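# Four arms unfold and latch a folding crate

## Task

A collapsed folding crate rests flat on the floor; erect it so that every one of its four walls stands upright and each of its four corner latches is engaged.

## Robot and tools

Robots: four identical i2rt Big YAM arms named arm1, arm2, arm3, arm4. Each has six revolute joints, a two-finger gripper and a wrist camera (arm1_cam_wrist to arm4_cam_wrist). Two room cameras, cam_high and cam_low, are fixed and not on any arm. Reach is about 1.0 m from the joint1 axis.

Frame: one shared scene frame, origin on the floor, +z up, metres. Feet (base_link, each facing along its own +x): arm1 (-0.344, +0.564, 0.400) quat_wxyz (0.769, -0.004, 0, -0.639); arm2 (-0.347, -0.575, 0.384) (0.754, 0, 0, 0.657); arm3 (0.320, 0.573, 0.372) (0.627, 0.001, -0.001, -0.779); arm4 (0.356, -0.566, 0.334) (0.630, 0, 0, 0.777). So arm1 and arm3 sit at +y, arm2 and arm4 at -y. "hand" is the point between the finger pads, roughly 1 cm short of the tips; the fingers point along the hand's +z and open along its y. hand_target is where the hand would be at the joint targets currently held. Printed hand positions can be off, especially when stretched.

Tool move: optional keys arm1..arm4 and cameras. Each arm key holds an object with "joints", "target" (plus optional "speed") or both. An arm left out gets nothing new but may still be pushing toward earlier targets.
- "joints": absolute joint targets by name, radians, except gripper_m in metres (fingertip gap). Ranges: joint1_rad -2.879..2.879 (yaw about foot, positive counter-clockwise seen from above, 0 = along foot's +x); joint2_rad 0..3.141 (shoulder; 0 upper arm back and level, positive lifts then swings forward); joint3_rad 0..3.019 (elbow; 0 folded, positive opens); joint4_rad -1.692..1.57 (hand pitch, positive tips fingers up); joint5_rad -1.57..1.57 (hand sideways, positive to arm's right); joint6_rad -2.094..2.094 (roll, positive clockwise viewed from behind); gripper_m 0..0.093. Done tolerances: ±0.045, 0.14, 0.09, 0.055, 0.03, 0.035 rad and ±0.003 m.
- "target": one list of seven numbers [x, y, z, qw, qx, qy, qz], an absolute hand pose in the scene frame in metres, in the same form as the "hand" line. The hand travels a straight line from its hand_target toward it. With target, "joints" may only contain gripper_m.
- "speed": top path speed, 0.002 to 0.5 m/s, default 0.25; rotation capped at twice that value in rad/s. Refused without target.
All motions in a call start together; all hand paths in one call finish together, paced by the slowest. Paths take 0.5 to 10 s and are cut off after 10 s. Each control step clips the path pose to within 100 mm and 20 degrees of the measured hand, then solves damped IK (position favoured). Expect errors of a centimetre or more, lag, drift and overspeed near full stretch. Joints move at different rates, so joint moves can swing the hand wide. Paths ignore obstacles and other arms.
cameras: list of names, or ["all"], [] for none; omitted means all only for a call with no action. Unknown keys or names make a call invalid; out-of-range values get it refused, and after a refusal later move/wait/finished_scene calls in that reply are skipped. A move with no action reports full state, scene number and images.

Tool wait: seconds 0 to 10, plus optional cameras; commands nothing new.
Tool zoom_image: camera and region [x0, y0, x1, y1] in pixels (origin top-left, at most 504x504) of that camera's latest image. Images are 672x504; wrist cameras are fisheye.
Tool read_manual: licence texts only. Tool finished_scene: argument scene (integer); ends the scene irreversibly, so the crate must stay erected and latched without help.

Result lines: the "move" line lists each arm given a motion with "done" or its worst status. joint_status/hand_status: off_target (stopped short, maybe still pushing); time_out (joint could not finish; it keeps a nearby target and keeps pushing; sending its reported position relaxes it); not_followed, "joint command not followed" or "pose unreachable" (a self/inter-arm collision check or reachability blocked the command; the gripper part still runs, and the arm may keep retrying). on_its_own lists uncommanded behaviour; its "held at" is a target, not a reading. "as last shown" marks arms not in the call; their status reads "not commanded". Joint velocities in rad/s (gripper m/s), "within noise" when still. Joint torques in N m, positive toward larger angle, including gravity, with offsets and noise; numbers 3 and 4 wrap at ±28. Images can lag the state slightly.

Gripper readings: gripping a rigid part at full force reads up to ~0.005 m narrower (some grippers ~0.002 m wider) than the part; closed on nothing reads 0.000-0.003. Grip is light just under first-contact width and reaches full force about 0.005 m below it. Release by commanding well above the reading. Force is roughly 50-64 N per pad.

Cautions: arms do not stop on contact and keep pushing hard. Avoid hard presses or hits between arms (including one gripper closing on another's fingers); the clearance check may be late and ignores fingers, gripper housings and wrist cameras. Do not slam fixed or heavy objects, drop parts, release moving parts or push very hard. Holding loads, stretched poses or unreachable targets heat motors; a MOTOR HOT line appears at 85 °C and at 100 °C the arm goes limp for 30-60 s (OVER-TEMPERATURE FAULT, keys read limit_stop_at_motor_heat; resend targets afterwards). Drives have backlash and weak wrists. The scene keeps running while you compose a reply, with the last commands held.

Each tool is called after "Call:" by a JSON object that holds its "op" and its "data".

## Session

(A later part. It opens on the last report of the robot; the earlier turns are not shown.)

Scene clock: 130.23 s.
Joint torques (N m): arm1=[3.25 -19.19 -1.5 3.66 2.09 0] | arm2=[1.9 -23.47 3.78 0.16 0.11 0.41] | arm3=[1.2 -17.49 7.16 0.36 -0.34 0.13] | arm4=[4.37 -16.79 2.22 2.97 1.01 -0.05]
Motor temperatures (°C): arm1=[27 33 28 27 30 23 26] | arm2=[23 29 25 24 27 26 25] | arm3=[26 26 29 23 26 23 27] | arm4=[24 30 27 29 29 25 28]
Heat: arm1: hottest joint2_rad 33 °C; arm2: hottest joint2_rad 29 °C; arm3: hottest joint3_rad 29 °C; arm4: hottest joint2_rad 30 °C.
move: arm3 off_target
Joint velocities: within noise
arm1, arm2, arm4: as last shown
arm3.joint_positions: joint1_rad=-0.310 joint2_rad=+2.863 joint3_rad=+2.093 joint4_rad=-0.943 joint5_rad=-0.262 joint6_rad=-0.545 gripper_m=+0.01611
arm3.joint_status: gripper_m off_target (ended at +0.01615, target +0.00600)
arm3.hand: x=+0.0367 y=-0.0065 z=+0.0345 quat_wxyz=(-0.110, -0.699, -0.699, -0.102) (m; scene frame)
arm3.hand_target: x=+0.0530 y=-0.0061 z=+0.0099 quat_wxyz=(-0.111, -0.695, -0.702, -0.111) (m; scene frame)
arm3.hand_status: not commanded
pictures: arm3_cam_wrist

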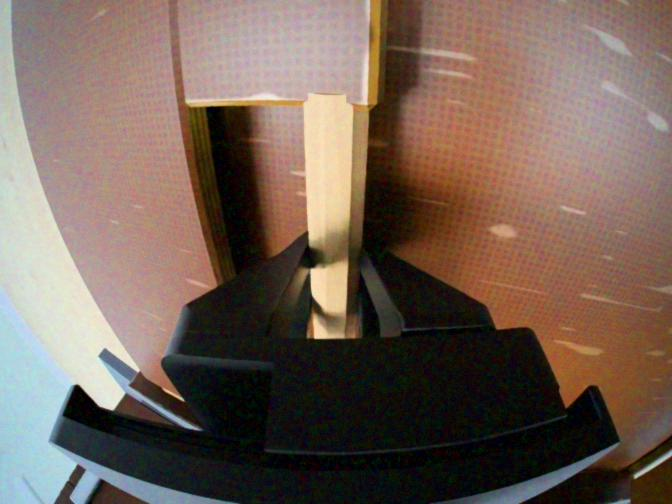

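Call:
{"op": "move", "data": {"arm3": {"target": [0.042, -0.009, 0.087, 0.0185, 0.7069, 0.7069, 0.0185], "speed": 0.1, "joints": {"gripper_m": 0.006}}}}

Call:
{"op": "move", "data": {"arm3": {"target": [0.060, -0.009, 0.142, -0.0739, 0.7032, 0.7032, -0.0739], "speed": 0.1, "joints": {"gripper_m": 0.006}}}}

Call:
{"op": "move", "data": {"arm3": {"target": [0.093, -0.009, 0.188, -0.1651, 0.6876, 0.6876, -0.1651], "speed": 0.1, "joints": {"gripper_m": 0.006}}, "cameras": ["arm3_cam_wrist"]}}

Call:
{"op": "move", "data": {"arm3": {"target": [0.133, -0.010, 0.223, -0.2534, 0.6601, 0.6601, -0.2534], "speed": 0.1, "joints": {"gripper_m": 0.006}}}}

Call:
{"op": "move", "data": {"arm3": {"target": [0.183, -0.010, 0.248, -0.3374, 0.6214, 0.6214, -0.3374], "speed": 0.1, "joints": {"gripper_m": 0.006}}, "cameras": ["arm3_cam_wrist"]}}

Call:
{"op": "move", "data": {"arm3": {"target": [0.210, -0.010, 0.256, -0.3799, 0.5964, 0.5964, -0.3799], "speed": 0.08, "joints": {"gripper_m": 0.006}}}}

Call:
{"op": "move", "data": {"arm3": {"target": [0.236, -0.010, 0.260, -0.4156, 0.5721, 0.5721, -0.4156], "speed": 0.08, "joints": {"gripper_m": 0.006}}}}

Call:
{"op": "move", "data": {"arm3": {"target": [0.252, -0.011, 0.261, -0.4353, 0.5572, 0.5572, -0.4353], "speed": 0.06, "joints": {"gripper_m": 0.006}}, "cameras": ["arm3_cam_wrist"]}}

Call:
{"op": "move", "data": {"arm3": {"target": [0.267, -0.013, 0.262, -0.4353, 0.5572, 0.5572, -0.4353], "speed": 0.06, "joints": {"gripper_m": 0.006}}, "cameras": ["arm3_cam_wrist", "cam_high", "cam_low"]}}

Call:
{"op": "zoom_image", "data": {"camera": "cam_high", "region": [230, 200, 430, 420]}}

Call:
{"op": "zoom_image", "data": {"camera": "cam_low", "region": [210, 170, 490, 380]}}

Scene clock: 137.83 s.
Joint torques (N m): arm1=[3.6 -19.19 -1.62 3.58 2.17 0] | arm2=[1.85 -23.47 3.77 0.17 0.11 0.41] | arm3=[1.03 -23.12 3.56 0.31 0.79 0.14] | arm4=[4.31 -16.73 2.21 2.97 1.01 -0.05]
Motor temperatures (°C): arm1=[27 33 28 27 30 23 26] | arm2=[23 29 25 24 27 26 25] | arm3=[26 26 29 23 26 23 27] | arm4=[24 30 27 29 29 25 28]
Heat: arm1: hottest joint2_rad 33 °C; arm2: hottest joint2_rad 29 °C; arm3: hottest joint3_rad 29 °C; arm4: hottest joint2_rad 30 °C.
move: arm3 off_target
Joint velocities: within noise
arm1, arm2, arm4: as last shown
arm3.joint_positions: joint1_rad=-0.258 joint2_rad=+2.694 joint3_rad=+1.872 joint4_rad=-0.777 joint5_rad=-0.072 joint6_rad=-0.470 gripper_m=+0.01609
arm3.joint_status: gripper_m off_target (ended at +0.01609, target +0.00600)
arm3.hand: x=+0.0378 y=-0.0066 z=+0.0764 quat_wxyz=(-0.031, -0.708, -0.705, -0.026) (m; scene frame)
arm3.hand_target: x=+0.0418 y=-0.0105 z=+0.0875 quat_wxyz=(-0.022, -0.707, -0.707, -0.018) (m; scene frame)
arm3.hand_status: off_target (0.012 m and 1.7 deg from the pose sent, 0.053 m and 14.2 deg at the start)
pictures: none

Scene clock: 139.73 s.
Joint torques (N m): arm1=[3.08 -18.9 -1.54 3.55 2.16 -0.02] | arm2=[1.9 -23.53 3.78 0.16 0.11 0.41] | arm3=[0.38 -21.89 3.58 0.57 1.07 0.17] | arm4=[4.37 -16.79 2.22 2.97 1.01 -0.05]
Motor temperatures (°C): arm1=[27 33 28 27 30 23 27] | arm2=[23 30 25 24 27 26 25] | arm3=[26 27 29 23 26 23 27] | arm4=[24 30 27 29 29 25 28]
Heat: arm1: hottest joint2_rad 33 °C; arm2: hottest joint2_rad 30 °C; arm3: hottest joint3_rad 29 °C; arm4: hottest joint2_rad 30 °C.
move: arm3 off_target
Joint velocities: within noise
arm1, arm2, arm4: as last shown
arm3.joint_positions: joint1_rad=-0.167 joint2_rad=+2.529 joint3_rad=+1.671 joint4_rad=-0.647 joint5_rad=+0.173 joint6_rad=-0.375 gripper_m=+0.01606
arm3.joint_status: gripper_m off_target (ended at +0.01606, target +0.00600)
arm3.hand: x=+0.0550 y=-0.0060 z=+0.1298 quat_wxyz=(+0.065, -0.709, -0.699, +0.064) (m; scene frame)
arm3.hand_target: x=+0.0598 y=-0.0088 z=+0.1409 quat_wxyz=(+0.074, -0.706, -0.701, +0.073) (m; scene frame)
arm3.hand_status: off_target (0.014 m and 1.7 deg from the pose sent, 0.069 m and 16.6 deg at the start)
pictures: none

Scene clock: 141.60 s.
Joint torques (N m): arm1=[3.49 -19.25 -1.63 3.54 2.15 0] | arm2=[1.85 -23.53 3.78 0.17 0.11 0.41] | arm3=[0.79 -21.07 3.63 0.61 1.2 0] | arm4=[4.37 -16.79 2.21 2.97 1.01 -0.05]
Motor temperatures (°C): arm1=[27 33 28 27 30 23 27] | arm2=[23 30 25 24 27 26 25] | arm3=[26 27 29 23 26 23 27] | arm4=[24 30 27 29 29 25 28]
Heat: arm1: hottest joint2_rad 33 °C; arm2: hottest joint2_rad 30 °C; arm3: hottest joint3_rad 29 °C; arm4: hottest joint2_rad 30 °C.
move: arm3 off_target
Joint velocities: within noise
arm1, arm2, arm4: as last shown
arm3.joint_positions: joint1_rad=-0.052 joint2_rad=+2.415 joint3_rad=+1.539 joint4_rad=-0.581 joint5_rad=+0.436 joint6_rad=-0.271 gripper_m=+0.01605
arm3.joint_status: gripper_m off_target (ended at +0.01605, target +0.00600)
arm3.hand: x=+0.0854 y=-0.0059 z=+0.1784 quat_wxyz=(+0.159, -0.697, -0.682, +0.154) (m; scene frame)
arm3.hand_target: x=+0.0921 y=-0.0078 z=+0.1880 quat_wxyz=(+0.167, -0.688, -0.688, +0.163) (m; scene frame)
arm3.hand_status: off_target (0.013 m and 1.9 deg from the pose sent, 0.070 m and 16.5 deg at the start)
pictures: arm3_cam_wrist

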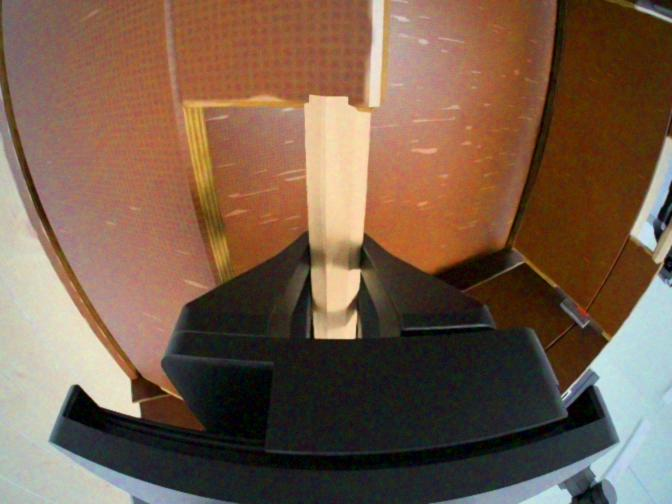

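Scene clock: 143.50 s.
Joint torques (N m): arm1=[3.31 -19.31 -1.57 3.67 2.16 0.01] | arm2=[1.9 -23.47 3.79 0.17 0.1 0.41] | arm3=[1.03 -19.25 4.38 0.4 1.42 -0.03] | arm4=[4.37 -16.79 2.22 2.97 1.01 -0.05]
Motor temperatures (°C): arm1=[27 33 28 27 30 23 27] | arm2=[23 30 25 24 27 26 25] | arm3=[26 27 29 23 26 23 27] | arm4=[24 30 27 29 29 25 28]
Heat: arm1: hottest joint2_rad 33 °C; arm2: hottest joint2_rad 30 °C; arm3: hottest joint3_rad 29 °C; arm4: hottest joint2_rad 30 °C.
move: arm3 off_target
Joint velocities: within noise
arm1.joint_positions: joint1_rad=+0.843 joint2_rad=+2.435 joint3_rad=+0.793 joint4_rad=+0.983 joint5_rad=+0.932 joint6_rad=-1.002 gripper_m=+0.01600
arm1.joint_status: not commanded
arm1.hand: x=-0.0174 y=+0.2017 z=+0.2350 quat_wxyz=(+0.002, -0.009, -0.824, +0.566) (m; scene frame)
arm1.hand_target: x=-0.0134 y=+0.2172 z=+0.2454 quat_wxyz=(+0.001, +0.000, -0.815, +0.579) (m; scene frame)
arm1.hand_status: not commanded
arm2, arm4: as last shown
arm3.joint_positions: joint1_rad=+0.077 joint2_rad=+2.369 joint3_rad=+1.477 joint4_rad=-0.576 joint5_rad=+0.707 joint6_rad=-0.148 gripper_m=+0.01608
arm3.joint_status: gripper_m off_target (ended at +0.01608, target +0.00600)
arm3.hand: x=+0.1252 y=-0.0060 z=+0.2144 quat_wxyz=(+0.248, -0.672, -0.653, +0.244) (m; scene frame)
arm3.hand_target: x=+0.1327 y=-0.0104 z=+0.2228 quat_wxyz=(+0.255, -0.659, -0.661, +0.254) (m; scene frame)
arm3.hand_status: off_target (0.012 m and 2.0 deg from the pose sent, 0.065 m and 16.5 deg at the start)
pictures: none

Scene clock: 145.47 s.
Joint torques (N m): arm1=[3.31 -19.25 -1.55 3.6 2.18 -0.02] | arm2=[1.9 -23.47 3.78 0.17 0.11 0.41] | arm3=[-0.09 -17.61 6.12 -0.55 1.62 -0.04] | arm4=[4.37 -16.79 2.22 2.97 1.01 -0.05]
Motor temperatures (°C): arm1=[27 33 28 27 30 23 27] | arm2=[23 30 25 24 27 26 25] | arm3=[26 27 29 23 27 23 28] | arm4=[24 30 27 29 29 25 28]
Heat: arm1: hottest joint2_rad 33 °C; arm2: hottest joint2_rad 30 °C; arm3: hottest joint3_rad 29 °C; arm4: hottest joint2_rad 30 °C.
move: arm3 off_target
Joint velocities: within noise
arm1, arm4: as last shown
arm2.joint_positions: joint1_rad=+0.317 joint2_rad=+2.693 joint3_rad=+1.895 joint4_rad=-1.443 joint5_rad=+1.263 joint6_rad=+0.673 gripper_m=+0.01674
arm2.joint_status: not commanded
arm2.hand: x=-0.2875 y=+0.0261 z=+0.2454 quat_wxyz=(-0.429, +0.558, -0.554, +0.444) (m; scene frame)
arm2.hand_target: x=-0.2996 y=+0.0197 z=+0.2324 quat_wxyz=(-0.435, +0.557, -0.558, +0.435) (m; scene frame)
arm2.hand_status: not commanded
arm3.joint_positions: joint1_rad=+0.227 joint2_rad=+2.374 joint3_rad=+1.472 joint4_rad=-0.675 joint5_rad=+0.971 joint6_rad=+0.041 gripper_m=+0.01607
arm3.joint_status: gripper_m off_target (ended at +0.01607, target +0.00600)
arm3.hand: x=+0.1833 y=-0.0055 z=+0.2439 quat_wxyz=(+0.322, -0.634, -0.618, +0.336) (m; scene frame)
arm3.hand_target: x=+0.1874 y=-0.0130 z=+0.2480 quat_wxyz=(+0.333, -0.620, -0.623, +0.342) (m; scene frame)
arm3.hand_status: off_target (0.006 m and 2.3 deg from the pose sent, 0.067 m and 16.4 deg at the start)
pictures: arm3_cam_wrist

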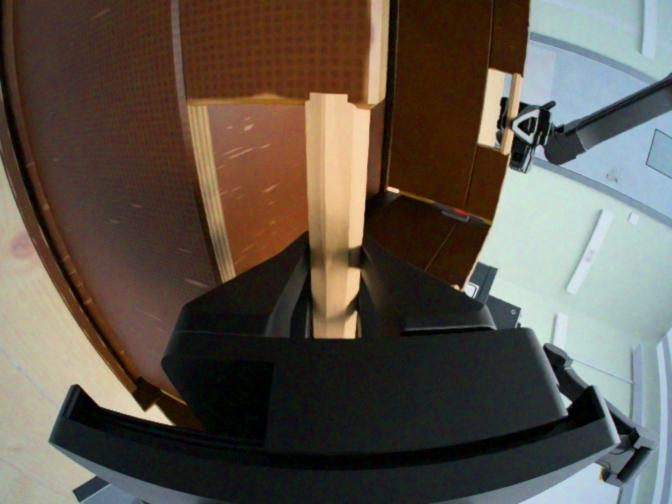

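Scene clock: 147.20 s.
Joint torques (N m): arm1=[3.31 -19.9 -1.58 3.7 2.16 0.01] | arm2=[1.85 -23.47 3.77 0.17 0.11 0.41] | arm3=[0.85 -17.67 6.13 -1.59 2.13 0.08] | arm4=[4.37 -16.79 2.21 2.97 1.01 -0.05]
Motor temperatures (°C): arm1=[27 33 28 27 30 23 27] | arm2=[23 30 25 24 27 26 25] | arm3=[26 27 29 23 27 23 28] | arm4=[24 30 27 29 29 25 28]
Heat: arm1: hottest joint2_rad 33 °C; arm2: hottest joint2_rad 30 °C; arm3: hottest joint3_rad 29 °C; arm4: hottest joint2_rad 30 °C.
move: arm3 off_target
Joint velocities: within noise
arm1, arm2: as last shown
arm3.joint_positions: joint1_rad=+0.285 joint2_rad=+2.420 joint3_rad=+1.527 joint4_rad=-0.816 joint5_rad=+1.091 joint6_rad=+0.188 gripper_m=+0.01607
arm3.joint_status: gripper_m off_target (ended at +0.01607, target +0.00600)
arm3.hand: x=+0.2060 y=-0.0053 z=+0.2506 quat_wxyz=(+0.362, -0.615, -0.594, +0.373) (m; scene frame)
arm3.hand_target: x=+0.2099 y=-0.0104 z=+0.2565 quat_wxyz=(+0.378, -0.596, -0.597, +0.381) (m; scene frame)
arm3.hand_status: off_target (0.008 m and 3.1 deg from the pose sent, 0.030 m and 9.7 deg at the start)
arm4.joint_positions: joint1_rad=+0.832 joint2_rad=+2.249 joint3_rad=+0.888 joint4_rad=+0.707 joint5_rad=+0.958 joint6_rad=-1.004 gripper_m=+0.01488
arm4.joint_status: not commanded
arm4.hand: x=-0.0287 y=-0.1747 z=+0.2373 quat_wxyz=(-0.570, +0.822, -0.012, +0.004) (m; scene frame)
arm4.hand_target: x=-0.0356 y=-0.1885 z=+0.2424 quat_wxyz=(-0.579, +0.815, +0.000, +0.001) (m; scene frame)
arm4.hand_status: not commanded
pictures: none

Scene clock: 149.10 s.
Joint torques (N m): arm1=[3.55 -19.37 -1.52 3.54 2.13 -0.02] | arm2=[1.96 -23.47 3.77 0.17 0.11 0.4] | arm3=[-0.09 -18.2 5.9 -2.22 2 0.11] | arm4=[4.31 -16.79 2.22 2.96 1.01 -0.05]
Motor temperatures (°C): arm1=[27 33 28 27 30 23 27] | arm2=[23 30 25 24 27 26 26] | arm3=[26 27 29 23 27 23 28] | arm4=[24 30 27 29 29 25 28]
Heat: arm1: hottest joint2_rad 33 °C; arm2: hottest joint2_rad 30 °C; arm3: hottest joint3_rad 29 °C; arm4: hottest joint2_rad 30 °C.
move: arm3 off_target
Joint velocities: within noise
arm1, arm2, arm4: as last shown
arm3.joint_positions: joint1_rad=+0.347 joint2_rad=+2.495 joint3_rad=+1.622 joint4_rad=-1.057 joint5_rad=+1.195 joint6_rad=+0.415 gripper_m=+0.01606
arm3.joint_status: gripper_m off_target (ended at +0.01606, target +0.00600)
arm3.hand: x=+0.2333 y=-0.0051 z=+0.2541 quat_wxyz=(+0.399, -0.591, -0.569, +0.409) (m; scene frame)
arm3.hand_target: x=+0.2363 y=-0.0099 z=+0.2597 quat_wxyz=(+0.414, -0.571, -0.574, +0.416) (m; scene frame)
arm3.hand_status: off_target (0.008 m and 3.0 deg from the pose sent, 0.032 m and 9.6 deg at the start)
pictures: none

Scene clock: 150.87 s.
Joint torques (N m): arm1=[3.08 -19.84 -1.57 3.64 2.15 -0.03] | arm2=[1.9 -23.47 3.81 0.17 0.11 0.4] | arm3=[0.56 -18.37 5.91 -2.45 1.79 0.15] | arm4=[4.31 -16.79 2.22 2.97 1.01 -0.05]
Motor temperatures (°C): arm1=[27 33 28 27 30 23 27] | arm2=[23 30 25 24 27 26 26] | arm3=[26 27 29 23 28 23 28] | arm4=[24 30 27 29 29 25 28]
Heat: arm1: hottest joint2_rad 33 °C; arm2: hottest joint2_rad 30 °C; arm3: hottest joint3_rad 29 °C; arm4: hottest joint2_rad 30 °C.
move: arm3 off_target
Joint velocities: within noise
arm1, arm2, arm4: as last shown
arm3.joint_positions: joint1_rad=+0.374 joint2_rad=+2.559 joint3_rad=+1.707 joint4_rad=-1.265 joint5_rad=+1.244 joint6_rad=+0.602 gripper_m=+0.01605
arm3.joint_status: gripper_m off_target (ended at +0.01605, target +0.00600)
arm3.hand: x=+0.2460 y=-0.0049 z=+0.2548 quat_wxyz=(+0.422, -0.578, -0.552, +0.428) (m; scene frame)
arm3.hand_target: x=+0.2512 y=-0.0109 z=+0.2611 quat_wxyz=(+0.433, -0.557, -0.559, +0.435) (m; scene frame)
arm3.hand_status: off_target (0.011 m and 3.0 deg from the pose sent, 0.021 m and 6.6 deg at the start)
pictures: arm3_cam_wrist

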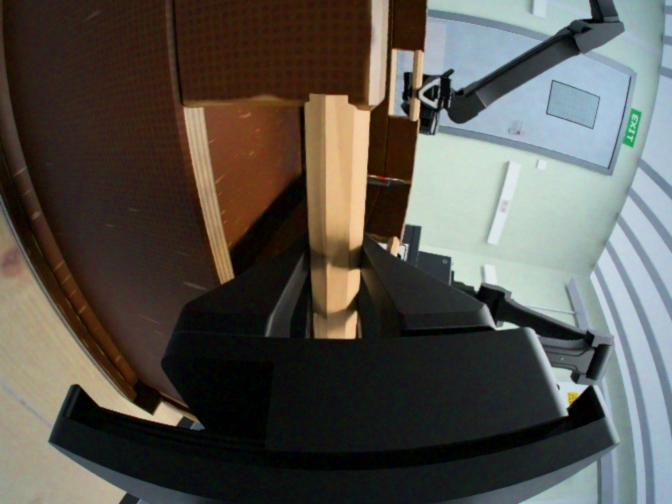

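Scene clock: 152.27 s.
Joint torques (N m): arm1=[3.55 -19.37 -1.54 3.58 2.13 0.04] | arm2=[1.9 -23.53 3.79 0.18 0.11 0.41] | arm3=[1.96 -18.84 6.23 -2.88 1.32 0.17] | arm4=[4.37 -16.79 2.21 2.97 1.01 -0.05]
Motor temperatures (°C): arm1=[27 33 28 27 30 23 27] | arm2=[23 30 25 24 27 26 26] | arm3=[26 27 29 23 28 23 28] | arm4=[24 30 27 29 29 25 28]
Heat: arm1: hottest joint2_rad 33 °C; arm2: hottest joint2_rad 30 °C; arm3: hottest joint3_rad 29 °C; arm4: hottest joint2_rad 30 °C.
move: arm3 off_target
Joint velocities: within noise
arm1, arm2, arm4: as last shown
arm3.joint_positions: joint1_rad=+0.374 joint2_rad=+2.582 joint3_rad=+1.743 joint4_rad=-1.347 joint5_rad=+1.244 joint6_rad=+0.668 gripper_m=+0.01608
arm3.joint_status: gripper_m off_target (ended at +0.01608, target +0.00600)
arm3.hand: x=+0.2460 y=-0.0049 z=+0.2550 quat_wxyz=(+0.430, -0.579, -0.545, +0.427) (m; scene frame)
arm3.hand_target: x=+0.2612 y=-0.0124 z=+0.2620 quat_wxyz=(+0.435, -0.559, -0.557, +0.433) (m; scene frame)
arm3.hand_status: off_target (0.024 m and 3.1 deg from the pose sent, 0.024 m and 3.0 deg at the start)
pictures: arm3_cam_wrist, cam_high, cam_low

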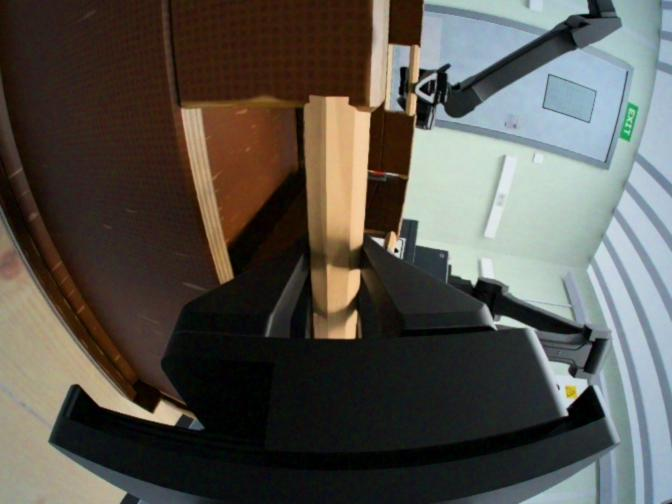

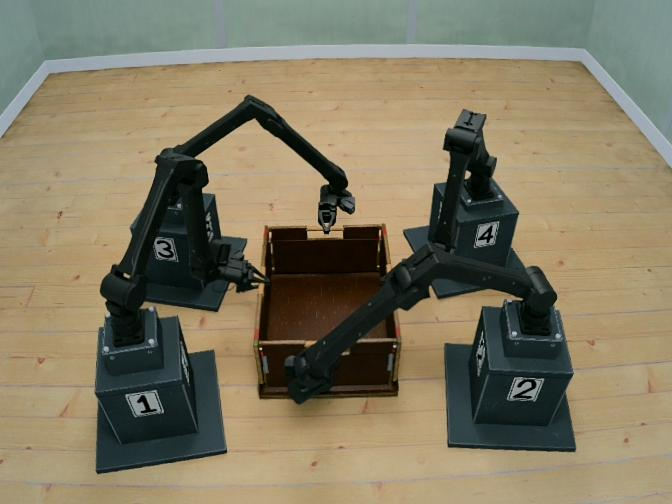

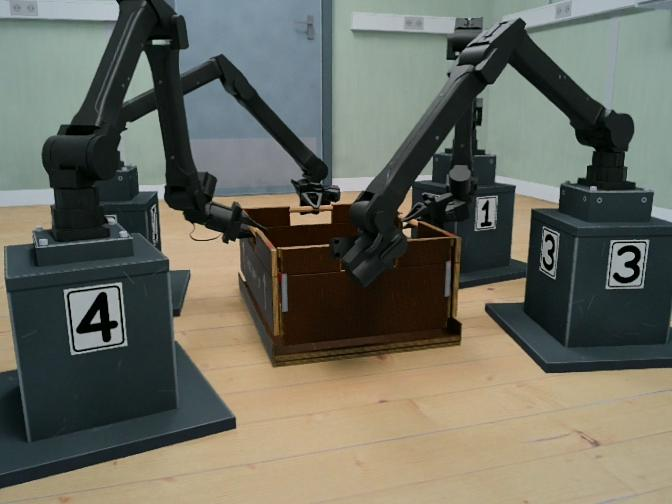

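Scaled by 2.291 from the camera's 672x504 image, which has a finer 960x720 frame.

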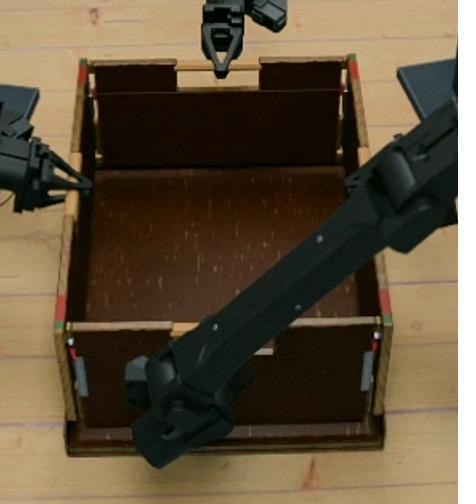

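Scaled by 1.800 from the camera's 672x504 image, which has a finer 960x720 frame.

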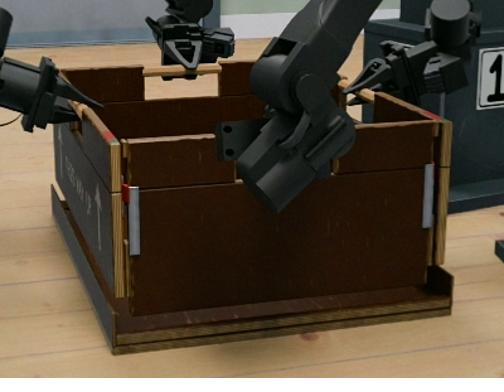

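Call:
{"op": "move", "data": {"arm3": {"target": [0.280, -0.012, 0.262, -0.4353, 0.5572, 0.5572, -0.4353], "speed": 0.06, "joints": {"gripper_m": 0.006}}, "cameras": ["cam_high", "cam_low"]}}

Call:
{"op": "zoom_image", "data": {"camera": "cam_low", "region": [420, 210, 480, 350]}}

Call:
{"op": "zoom_image", "data": {"camera": "cam_low", "region": [230, 230, 330, 350]}}

Call:
{"op": "zoom_image", "data": {"camera": "cam_high", "region": [250, 210, 400, 290]}}

Call:
{"op": "zoom_image", "data": {"camera": "cam_high", "region": [245, 320, 405, 400]}}

Scene clock: 154.83 s.
Joint torques (N m): arm1=[3.6 -19.49 -1.59 3.51 2.15 0.02] | arm2=[1.9 -23.41 3.79 0.17 0.1 0.41] | arm3=[4.25 -19.25 5.98 -3.15 0.8 0.21] | arm4=[4.31 -16.79 2.22 2.96 1.01 -0.05]
Motor temperatures (°C): arm1=[27 33 28 27 30 23 27] | arm2=[23 30 25 24 27 26 26] | arm3=[26 27 30 23 28 23 28] | arm4=[24 30 27 29 29 25 28]
Heat: arm1: hottest joint2_rad 33 °C; arm2: hottest joint2_rad 30 °C; arm3: hottest joint3_rad 30 °C; arm4: hottest joint2_rad 30 °C.
move: arm3 off_target
Joint velocities: within noise
arm1, arm2, arm4: as last shown
arm3.joint_positions: joint1_rad=+0.376 joint2_rad=+2.599 joint3_rad=+1.768 joint4_rad=-1.402 joint5_rad=+1.244 joint6_rad=+0.713 gripper_m=+0.01610
arm3.joint_status: gripper_m off_target (ended at +0.01610, target +0.00600)
arm3.hand: x=+0.2468 y=-0.0046 z=+0.2546 quat_wxyz=(+0.436, -0.579, -0.541, +0.427) (m; scene frame)
arm3.hand_target: x=+0.2793 y=-0.0114 z=+0.2615 quat_wxyz=(+0.435, -0.555, -0.561, +0.435) (m; scene frame)
arm3.hand_status: off_target (0.035 m and 3.3 deg from the pose sent, 0.035 m and 3.1 deg at the start)
pictures: cam_high, cam_low

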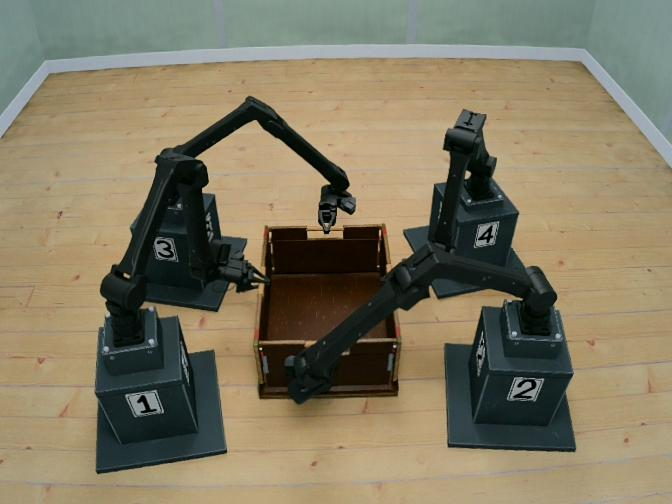

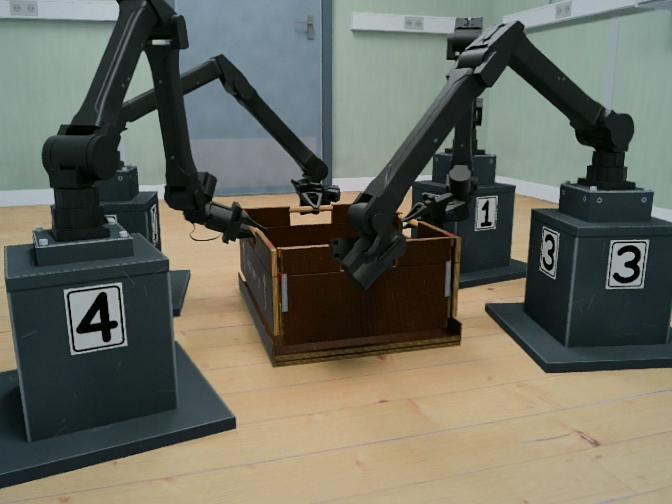

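Scaled by 3.600 from the camera's 672x504 image, which has a finer 960x720 frame.

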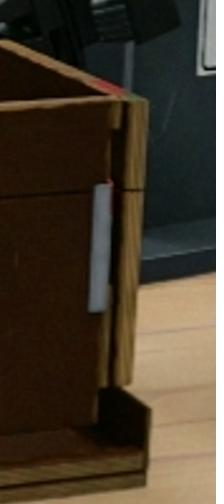

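Scaled by 4.200 from the camera's 672x504 image, which has a finer 960x720 frame.

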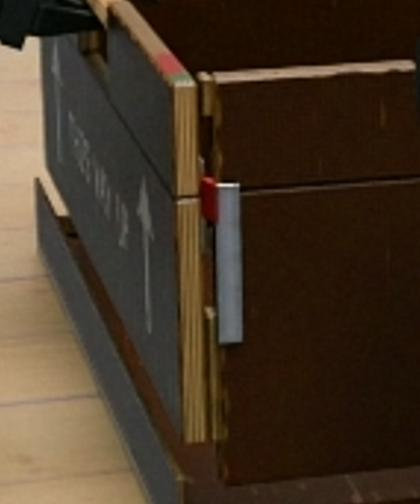

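Scaled by 3.360 from the camera's 672x504 image, which has a finer 960x720 frame.

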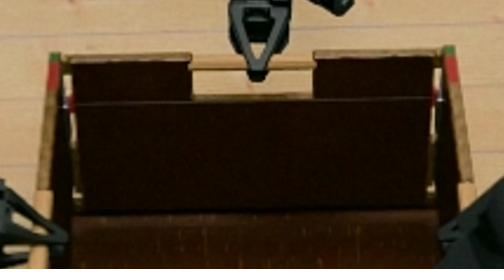

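Scaled by 3.150 from the camera's 672x504 image, which has a finer 960x720 frame.

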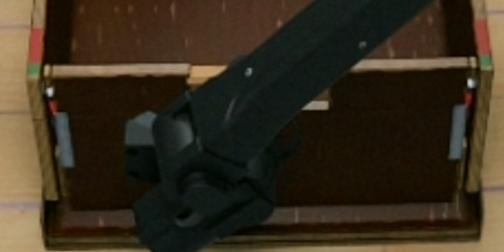

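Call:
{"op": "move", "data": {"arm3": {"target": [0.226, -0.006, 0.256, -0.4353, 0.5572, 0.5572, -0.4353], "speed": 0.06, "joints": {"gripper_m": 0.006}}, "arm2": {"target": [-0.268, 0.024, 0.242, -0.4353, 0.5572, -0.5572, 0.4353], "speed": 0.06, "joints": {"gripper_m": 0.006}}, "cameras": ["cam_high", "cam_low"]}}

Call:
{"op": "zoom_image", "data": {"camera": "cam_high", "region": [230, 200, 430, 420]}}

Scene clock: 158.13 s.
Joint torques (N m): arm1=[3.49 -19.37 -1.51 3.49 2.2 0.03] | arm2=[-1.9 -24.35 3.81 0.34 0.6 0.08] | arm3=[-2.43 -19.37 3.44 0.35 1.8 -0.34] | arm4=[4.37 -16.79 2.21 2.97 1.01 -0.05]
Motor temperatures (°C): arm1=[27 33 28 27 30 23 27] | arm2=[23 30 25 24 27 26 26] | arm3=[26 27 29 24 28 23 28] | arm4=[24 30 27 29 29 25 28]
Heat: arm1: hottest joint2_rad 33 °C; arm2: hottest joint2_rad 30 °C; arm3: hottest joint3_rad 29 °C; arm4: hottest joint2_rad 30 °C.
move: arm2 off_target; arm3 off_target
Joint velocities: within noise
arm1, arm4: as last shown
arm2.joint_positions: joint1_rad=+0.317 joint2_rad=+2.656 joint3_rad=+1.828 joint4_rad=-1.306 joint5_rad=+1.275 joint6_rad=+0.562 gripper_m=+0.01674
arm2.joint_status: gripper_m off_target (ended at +0.01674, target +0.00600)
arm2.hand: x=-0.2868 y=+0.0256 z=+0.2449 quat_wxyz=(-0.434, +0.569, -0.546, +0.435) (m; scene frame)
arm2.hand_target: x=-0.2742 y=+0.0222 z=+0.2411 quat_wxyz=(-0.432, +0.562, -0.554, +0.436) (m; scene frame)
arm2.hand_status: off_target (0.019 m and 1.9 deg from the pose sent, 0.020 m and 1.3 deg at the start)
arm3.joint_positions: joint1_rad=+0.376 joint2_rad=+2.556 joint3_rad=+1.691 joint4_rad=-1.230 joint5_rad=+1.266 joint6_rad=+0.576 gripper_m=+0.01611
arm3.joint_status: gripper_m off_target (ended at +0.01612, target +0.00600)
arm3.hand: x=+0.2458 y=-0.0055 z=+0.2544 quat_wxyz=(+0.422, -0.570, -0.554, +0.437) (m; scene frame)
arm3.hand_target: x=+0.2322 y=-0.0061 z=+0.2571 quat_wxyz=(+0.435, -0.556, -0.557, +0.437) (m; scene frame)
arm3.hand_status: off_target (0.020 m and 2.1 deg from the pose sent, 0.021 m and 3.3 deg at the start)
pictures: cam_high, cam_low

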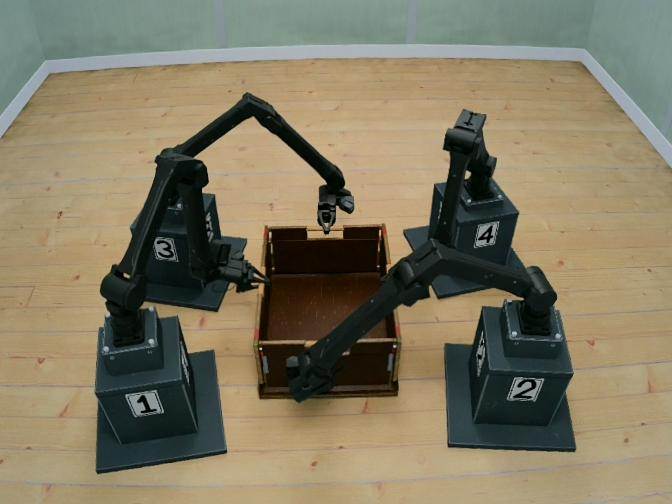

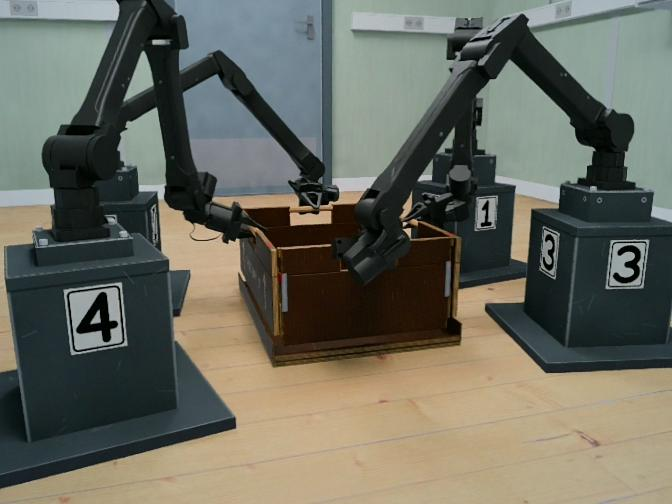

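Scaled by 2.291 from the camera's 672x504 image, which has a finer 960x720 frame.

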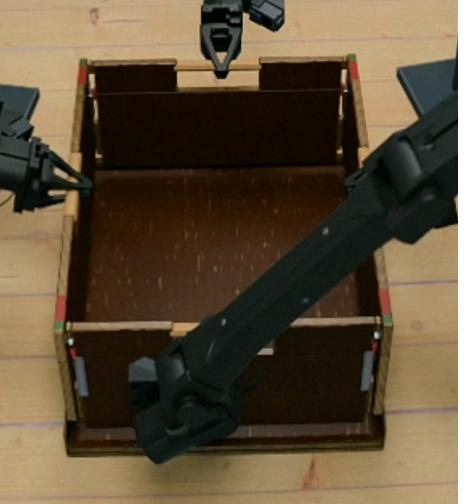

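Latched. Neutralize and release.

Call:
{"op": "move", "data": {"arm3": {"target": [0.248, -0.008, 0.258, -0.4353, 0.5572, 0.5572, -0.4353], "speed": 0.06, "joints": {"gripper_m": 0.006}}, "arm2": {"target": [-0.294, 0.021, 0.235, -0.4353, 0.5572, -0.5572, 0.4353], "speed": 0.06, "joints": {"gripper_m": 0.006}}, "arm1": {"target": [-0.015, 0.208, 0.240, 0, 0, 0.8148, -0.5798], "speed": 0.06, "joints": {"gripper_m": 0.006}}, "arm4": {"target": [-0.034, -0.180, 0.241, -0.5798, 0.8148, 0, 0], "speed": 0.06, "joints": {"gripper_m": 0.006}}}}

Call:
{"op": "move", "data": {"arm3": {"joints": {"gripper_m": 0.05}}, "arm2": {"joints": {"gripper_m": 0.05}}, "arm1": {"joints": {"gripper_m": 0.045}}, "arm4": {"joints": {"gripper_m": 0.045}}, "cameras": ["all"]}}

Scene clock: 161.53 s.
Joint torques (N m): arm1=[1.44 -18.26 -0.53 3.58 1.33 -0.01] | arm2=[0.73 -22.77 5.2 -1.07 0.29 0.75] | arm3=[-0.09 -18.32 5.67 -2.22 1.4 0.15] | arm4=[2.9 -16.38 2.86 3.1 0.45 -0.08]
Motor temperatures (°C): arm1=[27 33 28 27 30 23 27] | arm2=[23 30 25 24 27 26 26] | arm3=[26 28 29 23 28 23 28] | arm4=[24 30 27 29 29 25 28]
Heat: arm1: hottest joint2_rad 33 °C; arm2: hottest joint2_rad 30 °C; arm3: hottest joint3_rad 29 °C; arm4: hottest joint2_rad 30 °C.
move: arm1 off_target; arm2 off_target; arm3 off_target; arm4 off_target
Joint velocities: within noise
arm1.joint_positions: joint1_rad=+0.843 joint2_rad=+2.444 joint3_rad=+0.793 joint4_rad=+1.014 joint5_rad=+0.933 joint6_rad=-1.018 gripper_m=+0.01600
arm1.joint_status: gripper_m off_target (ended at +0.01599, target +0.00600)
arm1.hand: x=-0.0171 y=+0.2014 z=+0.2354 quat_wxyz=(+0.000, -0.008, -0.821, +0.571) (m; scene frame)
arm1.hand_target: x=-0.0154 y=+0.2079 z=+0.2403 quat_wxyz=(-0.001, -0.003, -0.815, +0.580) (m; scene frame)
arm1.hand_status: done (0.008 m and 1.5 deg from the pose sent, 0.008 m and 2.2 deg at the start)
arm2.joint_positions: joint1_rad=+0.317 joint2_rad=+2.665 joint3_rad=+1.849 joint4_rad=-1.351 joint5_rad=+1.268 joint6_rad=+0.600 gripper_m=+0.01675
arm2.joint_status: gripper_m off_target (ended at +0.01675, target +0.00600)
arm2.hand: x=-0.2872 y=+0.0260 z=+0.2459 quat_wxyz=(-0.432, +0.565, -0.551, +0.436) (m; scene frame)
arm2.hand_target: x=-0.2926 y=+0.0217 z=+0.2351 quat_wxyz=(-0.437, +0.557, -0.559, +0.431) (m; scene frame)
arm2.hand_status: off_target (0.014 m and 1.2 deg from the pose sent, 0.013 m and 1.9 deg at the start)
arm3.joint_positions: joint1_rad=+0.376 joint2_rad=+2.556 joint3_rad=+1.696 joint4_rad=-1.242 joint5_rad=+1.260 joint6_rad=+0.589 gripper_m=+0.01612
arm3.joint_status: gripper_m off_target (ended at +0.01612, target +0.00600)
arm3.hand: x=+0.2461 y=-0.0054 z=+0.2552 quat_wxyz=(+0.421, -0.573, -0.552, +0.435) (m; scene frame)
arm3.hand_target: x=+0.2481 y=-0.0089 z=+0.2574 quat_wxyz=(+0.432, -0.558, -0.558, +0.437) (m; scene frame)
arm3.hand_status: off_target (0.004 m and 2.5 deg from the pose sent, 0.005 m and 2.1 deg at the start)
arm4.joint_positions: joint1_rad=+0.832 joint2_rad=+2.252 joint3_rad=+0.888 joint4_rad=+0.722 joint5_rad=+0.958 joint6_rad=-1.012 gripper_m=+0.01488
arm4.joint_status: gripper_m off_target (ended at +0.01488, target +0.00600)
arm4.hand: x=-0.0294 y=-0.1742 z=+0.2379 quat_wxyz=(-0.572, +0.820, -0.012, +0.002) (m; scene frame)
arm4.hand_target: x=-0.0343 y=-0.1798 z=+0.2414 quat_wxyz=(-0.580, +0.815, -0.004, -0.003) (m; scene frame)
arm4.hand_status: done (0.008 m and 1.7 deg from the pose sent, 0.008 m and 2.0 deg at the start)
pictures: none

Scene clock: 162.37 s.
Joint torques (N m): arm1=[0.38 -17.61 0.03 2.62 0.54 0.02] | arm2=[0.79 -23.24 5.18 -0.85 0.43 0.15] | arm3=[-0.26 -18.55 5.53 -1.01 0.77 0.18] | arm4=[2.67 -16.38 3.12 2.11 0.28 0]
Motor temperatures (°C): arm1=[27 33 28 27 30 23 27] | arm2=[23 30 25 24 27 26 26] | arm3=[26 28 29 23 28 23 28] | arm4=[24 30 27 29 29 25 28]
Heat: arm1: hottest joint2_rad 33 °C; arm2: hottest joint2_rad 30 °C; arm3: hottest joint3_rad 29 °C; arm4: hottest joint2_rad 30 °C.
move: arm1 done; arm2 done; arm3 done; arm4 done
Joint velocities: within noise
arm1.joint_positions: joint1_rad=+0.866 joint2_rad=+2.442 joint3_rad=+0.772 joint4_rad=+1.034 joint5_rad=+0.952 joint6_rad=-1.029 gripper_m=+0.04495
arm1.joint_status: all done
arm1.hand: x=-0.0184 y=+0.2124 z=+0.2381 quat_wxyz=(+0.003, +0.002, -0.818, +0.575) (m; scene frame)
arm1.hand_target: x=-0.0161 y=+0.2142 z=+0.2391 quat_wxyz=(+0.001, +0.006, -0.816, +0.577) (m; scene frame)
arm1.hand_status: not commanded
arm2.joint_positions: joint1_rad=+0.317 joint2_rad=+2.679 joint3_rad=+1.849 joint4_rad=-1.357 joint5_rad=+1.265 joint6_rad=+0.651 gripper_m=+0.04989
arm2.joint_status: all done
arm2.hand: x=-0.2865 y=+0.0213 z=+0.2382 quat_wxyz=(-0.437, +0.554, -0.561, +0.431) (m; scene frame)
arm2.hand_target: x=-0.2926 y=+0.0220 z=+0.2354 quat_wxyz=(-0.438, +0.556, -0.560, +0.430) (m; scene frame)
arm2.hand_status: not commanded
arm3.joint_positions: joint1_rad=+0.370 joint2_rad=+2.556 joint3_rad=+1.696 joint4_rad=-1.271 joint5_rad=+1.276 joint6_rad=+0.582 gripper_m=+0.04990
arm3.joint_status: all done
arm3.hand: x=+0.2414 y=-0.0034 z=+0.2595 quat_wxyz=(+0.434, -0.561, -0.557, +0.433) (m; scene frame)
arm3.hand_target: x=+0.2445 y=-0.0084 z=+0.2577 quat_wxyz=(+0.435, -0.557, -0.558, +0.434) (m; scene frame)
arm3.hand_status: not commanded
arm4.joint_positions: joint1_rad=+0.849 joint2_rad=+2.252 joint3_rad=+0.885 joint4_rad=+0.745 joint5_rad=+0.964 joint6_rad=-1.027 gripper_m=+0.04494
arm4.joint_status: all done
arm4.hand: x=-0.0359 y=-0.1802 z=+0.2410 quat_wxyz=(-0.578, +0.816, -0.005, -0.003) (m; scene frame)
arm4.hand_target: x=-0.0372 y=-0.1829 z=+0.2416 quat_wxyz=(-0.580, +0.815, +0.002, -0.002) (m; scene frame)
arm4.hand_status: not commanded
pictures: arm1_cam_wrist, arm2_cam_wrist, arm3_cam_wrist, arm4_cam_wrist, cam_high, cam_low

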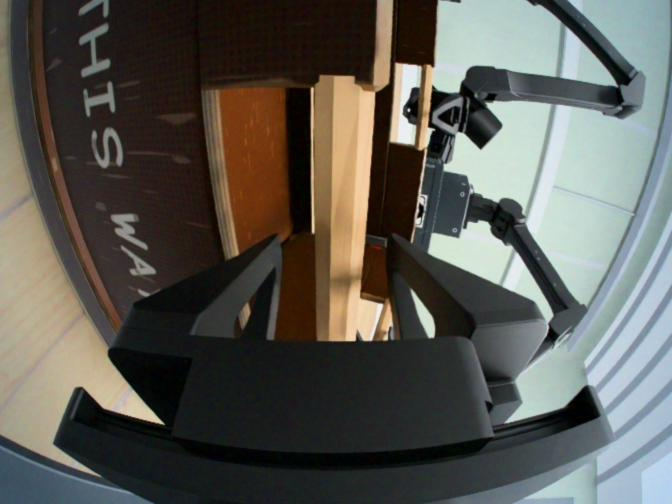

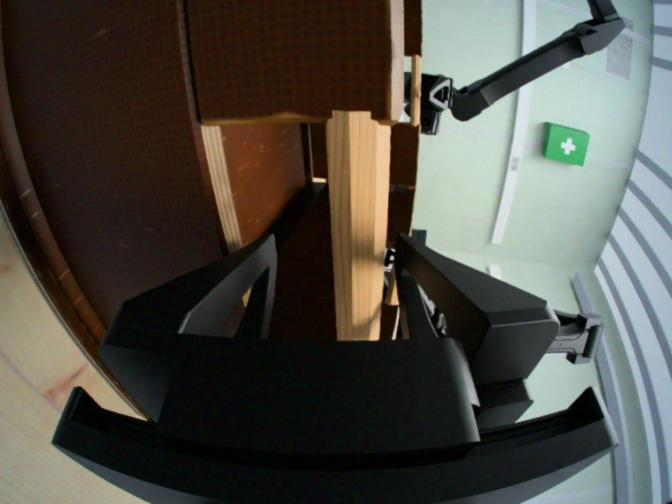

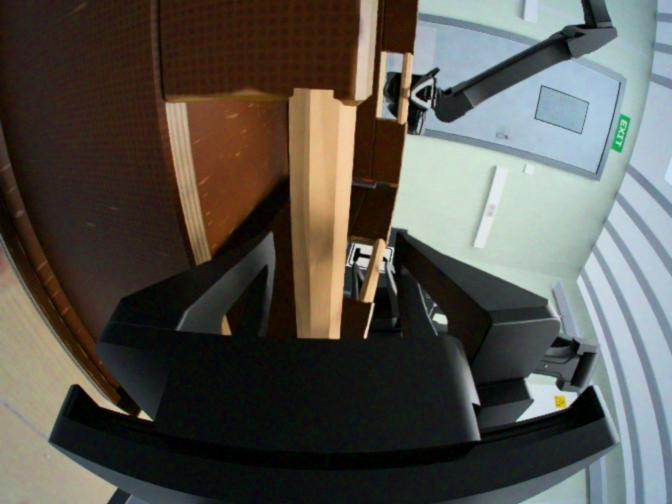

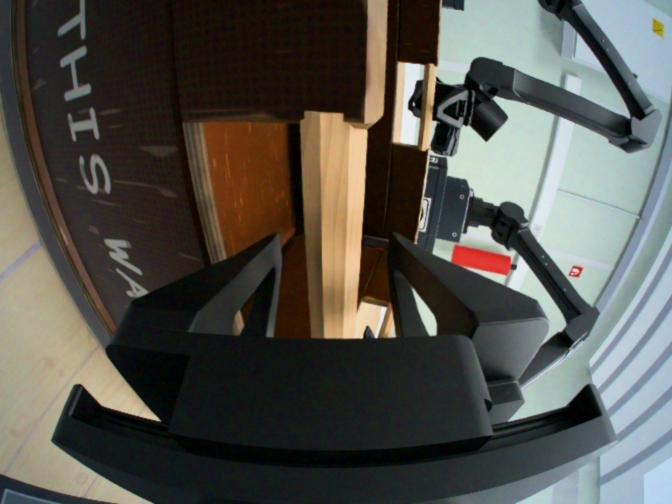

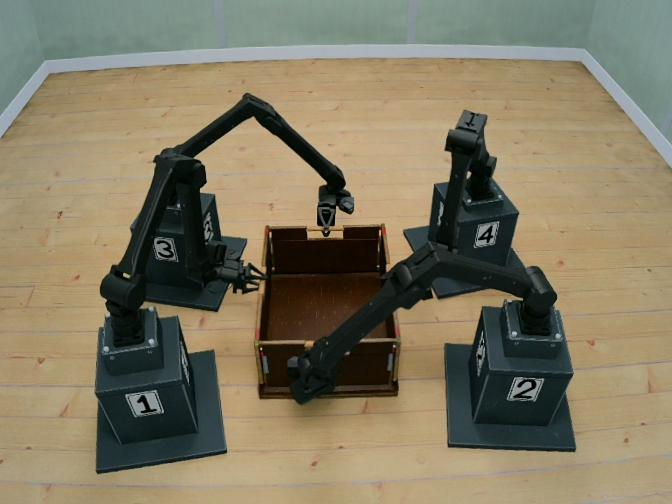

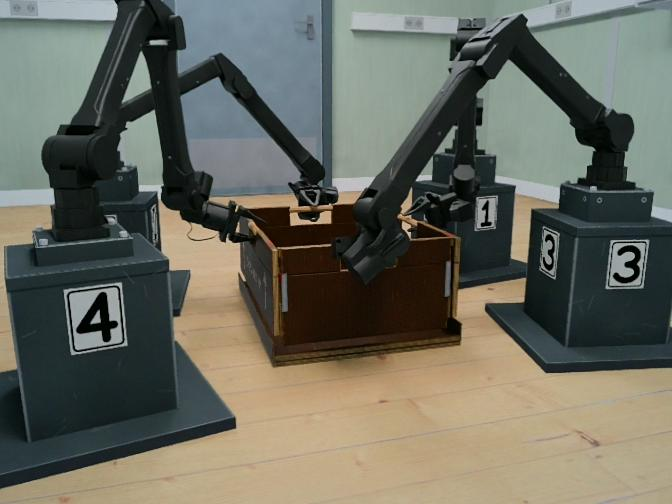

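Call:
{"op": "move", "data": {"arm3": {"target": [0.345, -0.006, 0.290, -0.4353, 0.5572, 0.5572, -0.4353], "speed": 0.15}, "arm2": {"target": [-0.390, 0.021, 0.270, -0.4353, 0.5572, -0.5572, 0.4353], "speed": 0.15}, "arm1": {"target": [-0.020, 0.295, 0.278, 0, 0, 0.8148, -0.5798], "speed": 0.15}, "arm4": {"target": [-0.037, -0.265, 0.278, -0.5798, 0.8148, 0, 0], "speed": 0.15}, "cameras": ["cam_high", "cam_low"]}}

Call:
{"op": "zoom_image", "data": {"camera": "cam_high", "region": [230, 200, 430, 420]}}

Call:
{"op": "zoom_image", "data": {"camera": "cam_low", "region": [210, 170, 490, 380]}}

Scene clock: 166.27 s.
Joint torques (N m): arm1=[0.67 -16.85 -0.09 1.2 0.7 0.23] | arm2=[-0.73 -23.77 6.98 -1.22 0.32 0.18] | arm3=[-0.85 -16.85 6.97 -1.66 0.31 0.24] | arm4=[2.2 -15.38 3.32 0.69 0.4 0.38]
Motor temperatures (°C): arm1=[27 33 28 26 30 23 26] | arm2=[23 30 25 24 27 26 25] | arm3=[26 28 29 23 28 23 28] | arm4=[24 30 27 29 29 25 28]
Heat: arm1: hottest joint2_rad 33 °C; arm2: hottest joint2_rad 30 °C; arm3: hottest joint3_rad 29 °C; arm4: hottest joint2_rad 30 °C.
move: arm1 done; arm2 off_target; arm3 off_target; arm4 done
Joint velocities: within noise
arm1.joint_positions: joint1_rad=+1.064 joint2_rad=+2.291 joint3_rad=+0.638 joint4_rad=+0.808 joint5_rad=+1.111 joint6_rad=-0.787 gripper_m=+0.04496
arm1.joint_status: not commanded
arm1.hand: x=-0.0228 y=+0.2911 z=+0.2764 quat_wxyz=(+0.005, +0.002, -0.814, +0.580) (m; scene frame)
arm1.hand_target: x=-0.0211 y=+0.2936 z=+0.2788 quat_wxyz=(+0.001, +0.000, -0.814, +0.581) (m; scene frame)
arm1.hand_status: done (0.005 m and 0.6 deg from the pose sent, 0.092 m and 0.8 deg at the start)
arm2.joint_positions: joint1_rad=+0.478 joint2_rad=+2.688 joint3_rad=+1.958 joint4_rad=-1.688 joint5_rad=+1.160 joint6_rad=+0.883 gripper_m=+0.04990
arm2.joint_status: not commanded
arm2.hand: x=-0.3867 y=+0.0148 z=+0.2701 quat_wxyz=(-0.433, +0.571, -0.552, +0.425) (m; scene frame)
arm2.hand_target: x=-0.3852 y=+0.0209 z=+0.2694 quat_wxyz=(-0.434, +0.566, -0.559, +0.423) (m; scene frame)
arm2.hand_status: off_target (0.007 m and 2.1 deg from the pose sent, 0.108 m and 0.8 deg at the start; a joint's target at an end of its range on 36 of 55 steps)
arm3.joint_positions: joint1_rad=+0.540 joint2_rad=+2.558 joint3_rad=+1.819 joint4_rad=-1.661 joint5_rad=+1.180 joint6_rad=+0.880 gripper_m=+0.04991
arm3.joint_status: not commanded
arm3.hand: x=+0.3443 y=-0.0031 z=+0.3021 quat_wxyz=(+0.421, -0.556, -0.566, +0.439) (m; scene frame)
arm3.hand_target: x=+0.3451 y=-0.0057 z=+0.2896 quat_wxyz=(+0.425, -0.556, -0.566, +0.436) (m; scene frame)
arm3.hand_status: off_target (0.013 m and 2.0 deg from the pose sent, 0.108 m and 0.5 deg at the start; a joint's target at an end of its range on 34 of 55 steps)
arm4.joint_positions: joint1_rad=+1.016 joint2_rad=+2.101 joint3_rad=+0.779 joint4_rad=+0.525 joint5_rad=+1.100 joint6_rad=-0.840 gripper_m=+0.04495
arm4.joint_status: not commanded
arm4.hand: x=-0.0358 y=-0.2591 z=+0.2778 quat_wxyz=(-0.581, +0.814, +0.001, +0.004) (m; scene frame)
arm4.hand_target: x=-0.0348 y=-0.2616 z=+0.2788 quat_wxyz=(-0.581, +0.814, -0.003, +0.002) (m; scene frame)
arm4.hand_status: done (0.006 m and 0.5 deg from the pose sent, 0.093 m and 0.7 deg at the start)
pictures: cam_high, cam_low

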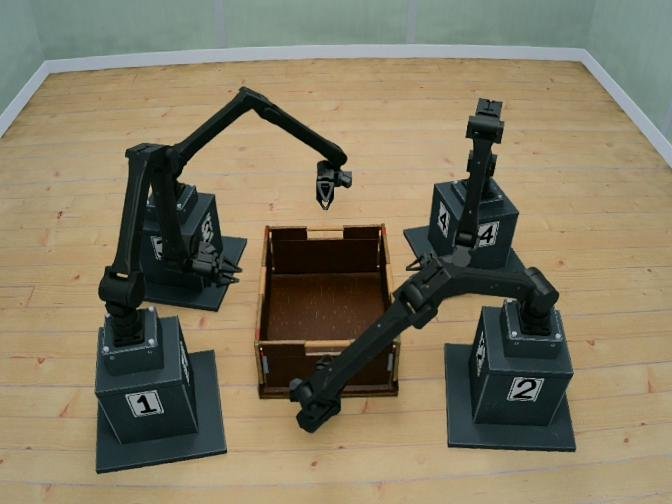

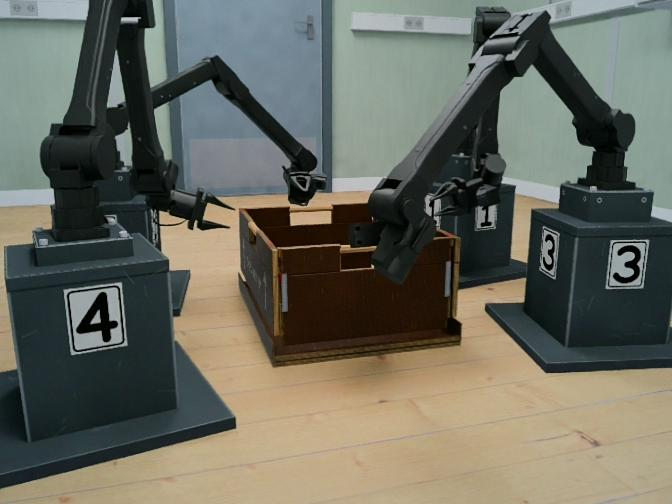

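Scaled by 2.291 from the camera's 672x504 image, which has a finer 960x720 frame.

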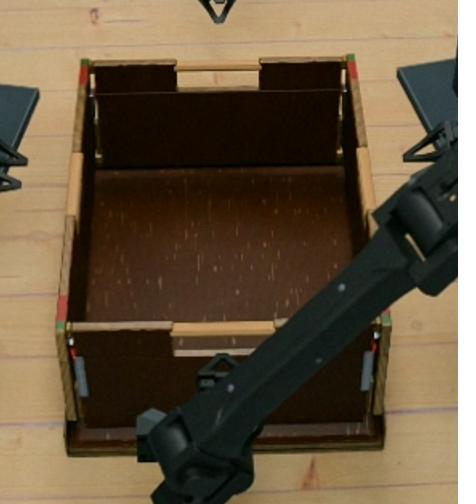

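Scaled by 1.800 from the camera's 672x504 image, which has a finer 960x720 frame.

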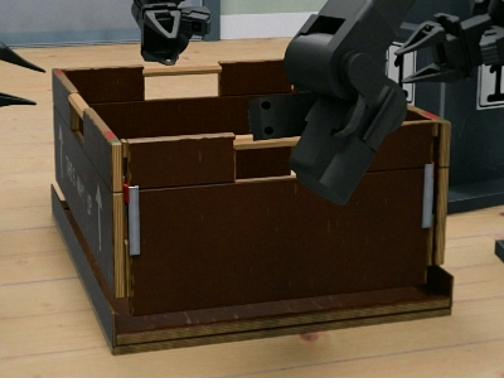

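Call:
{"op": "finished_scene", "data": {"scene": 2}}

The scene is finished: the task was done.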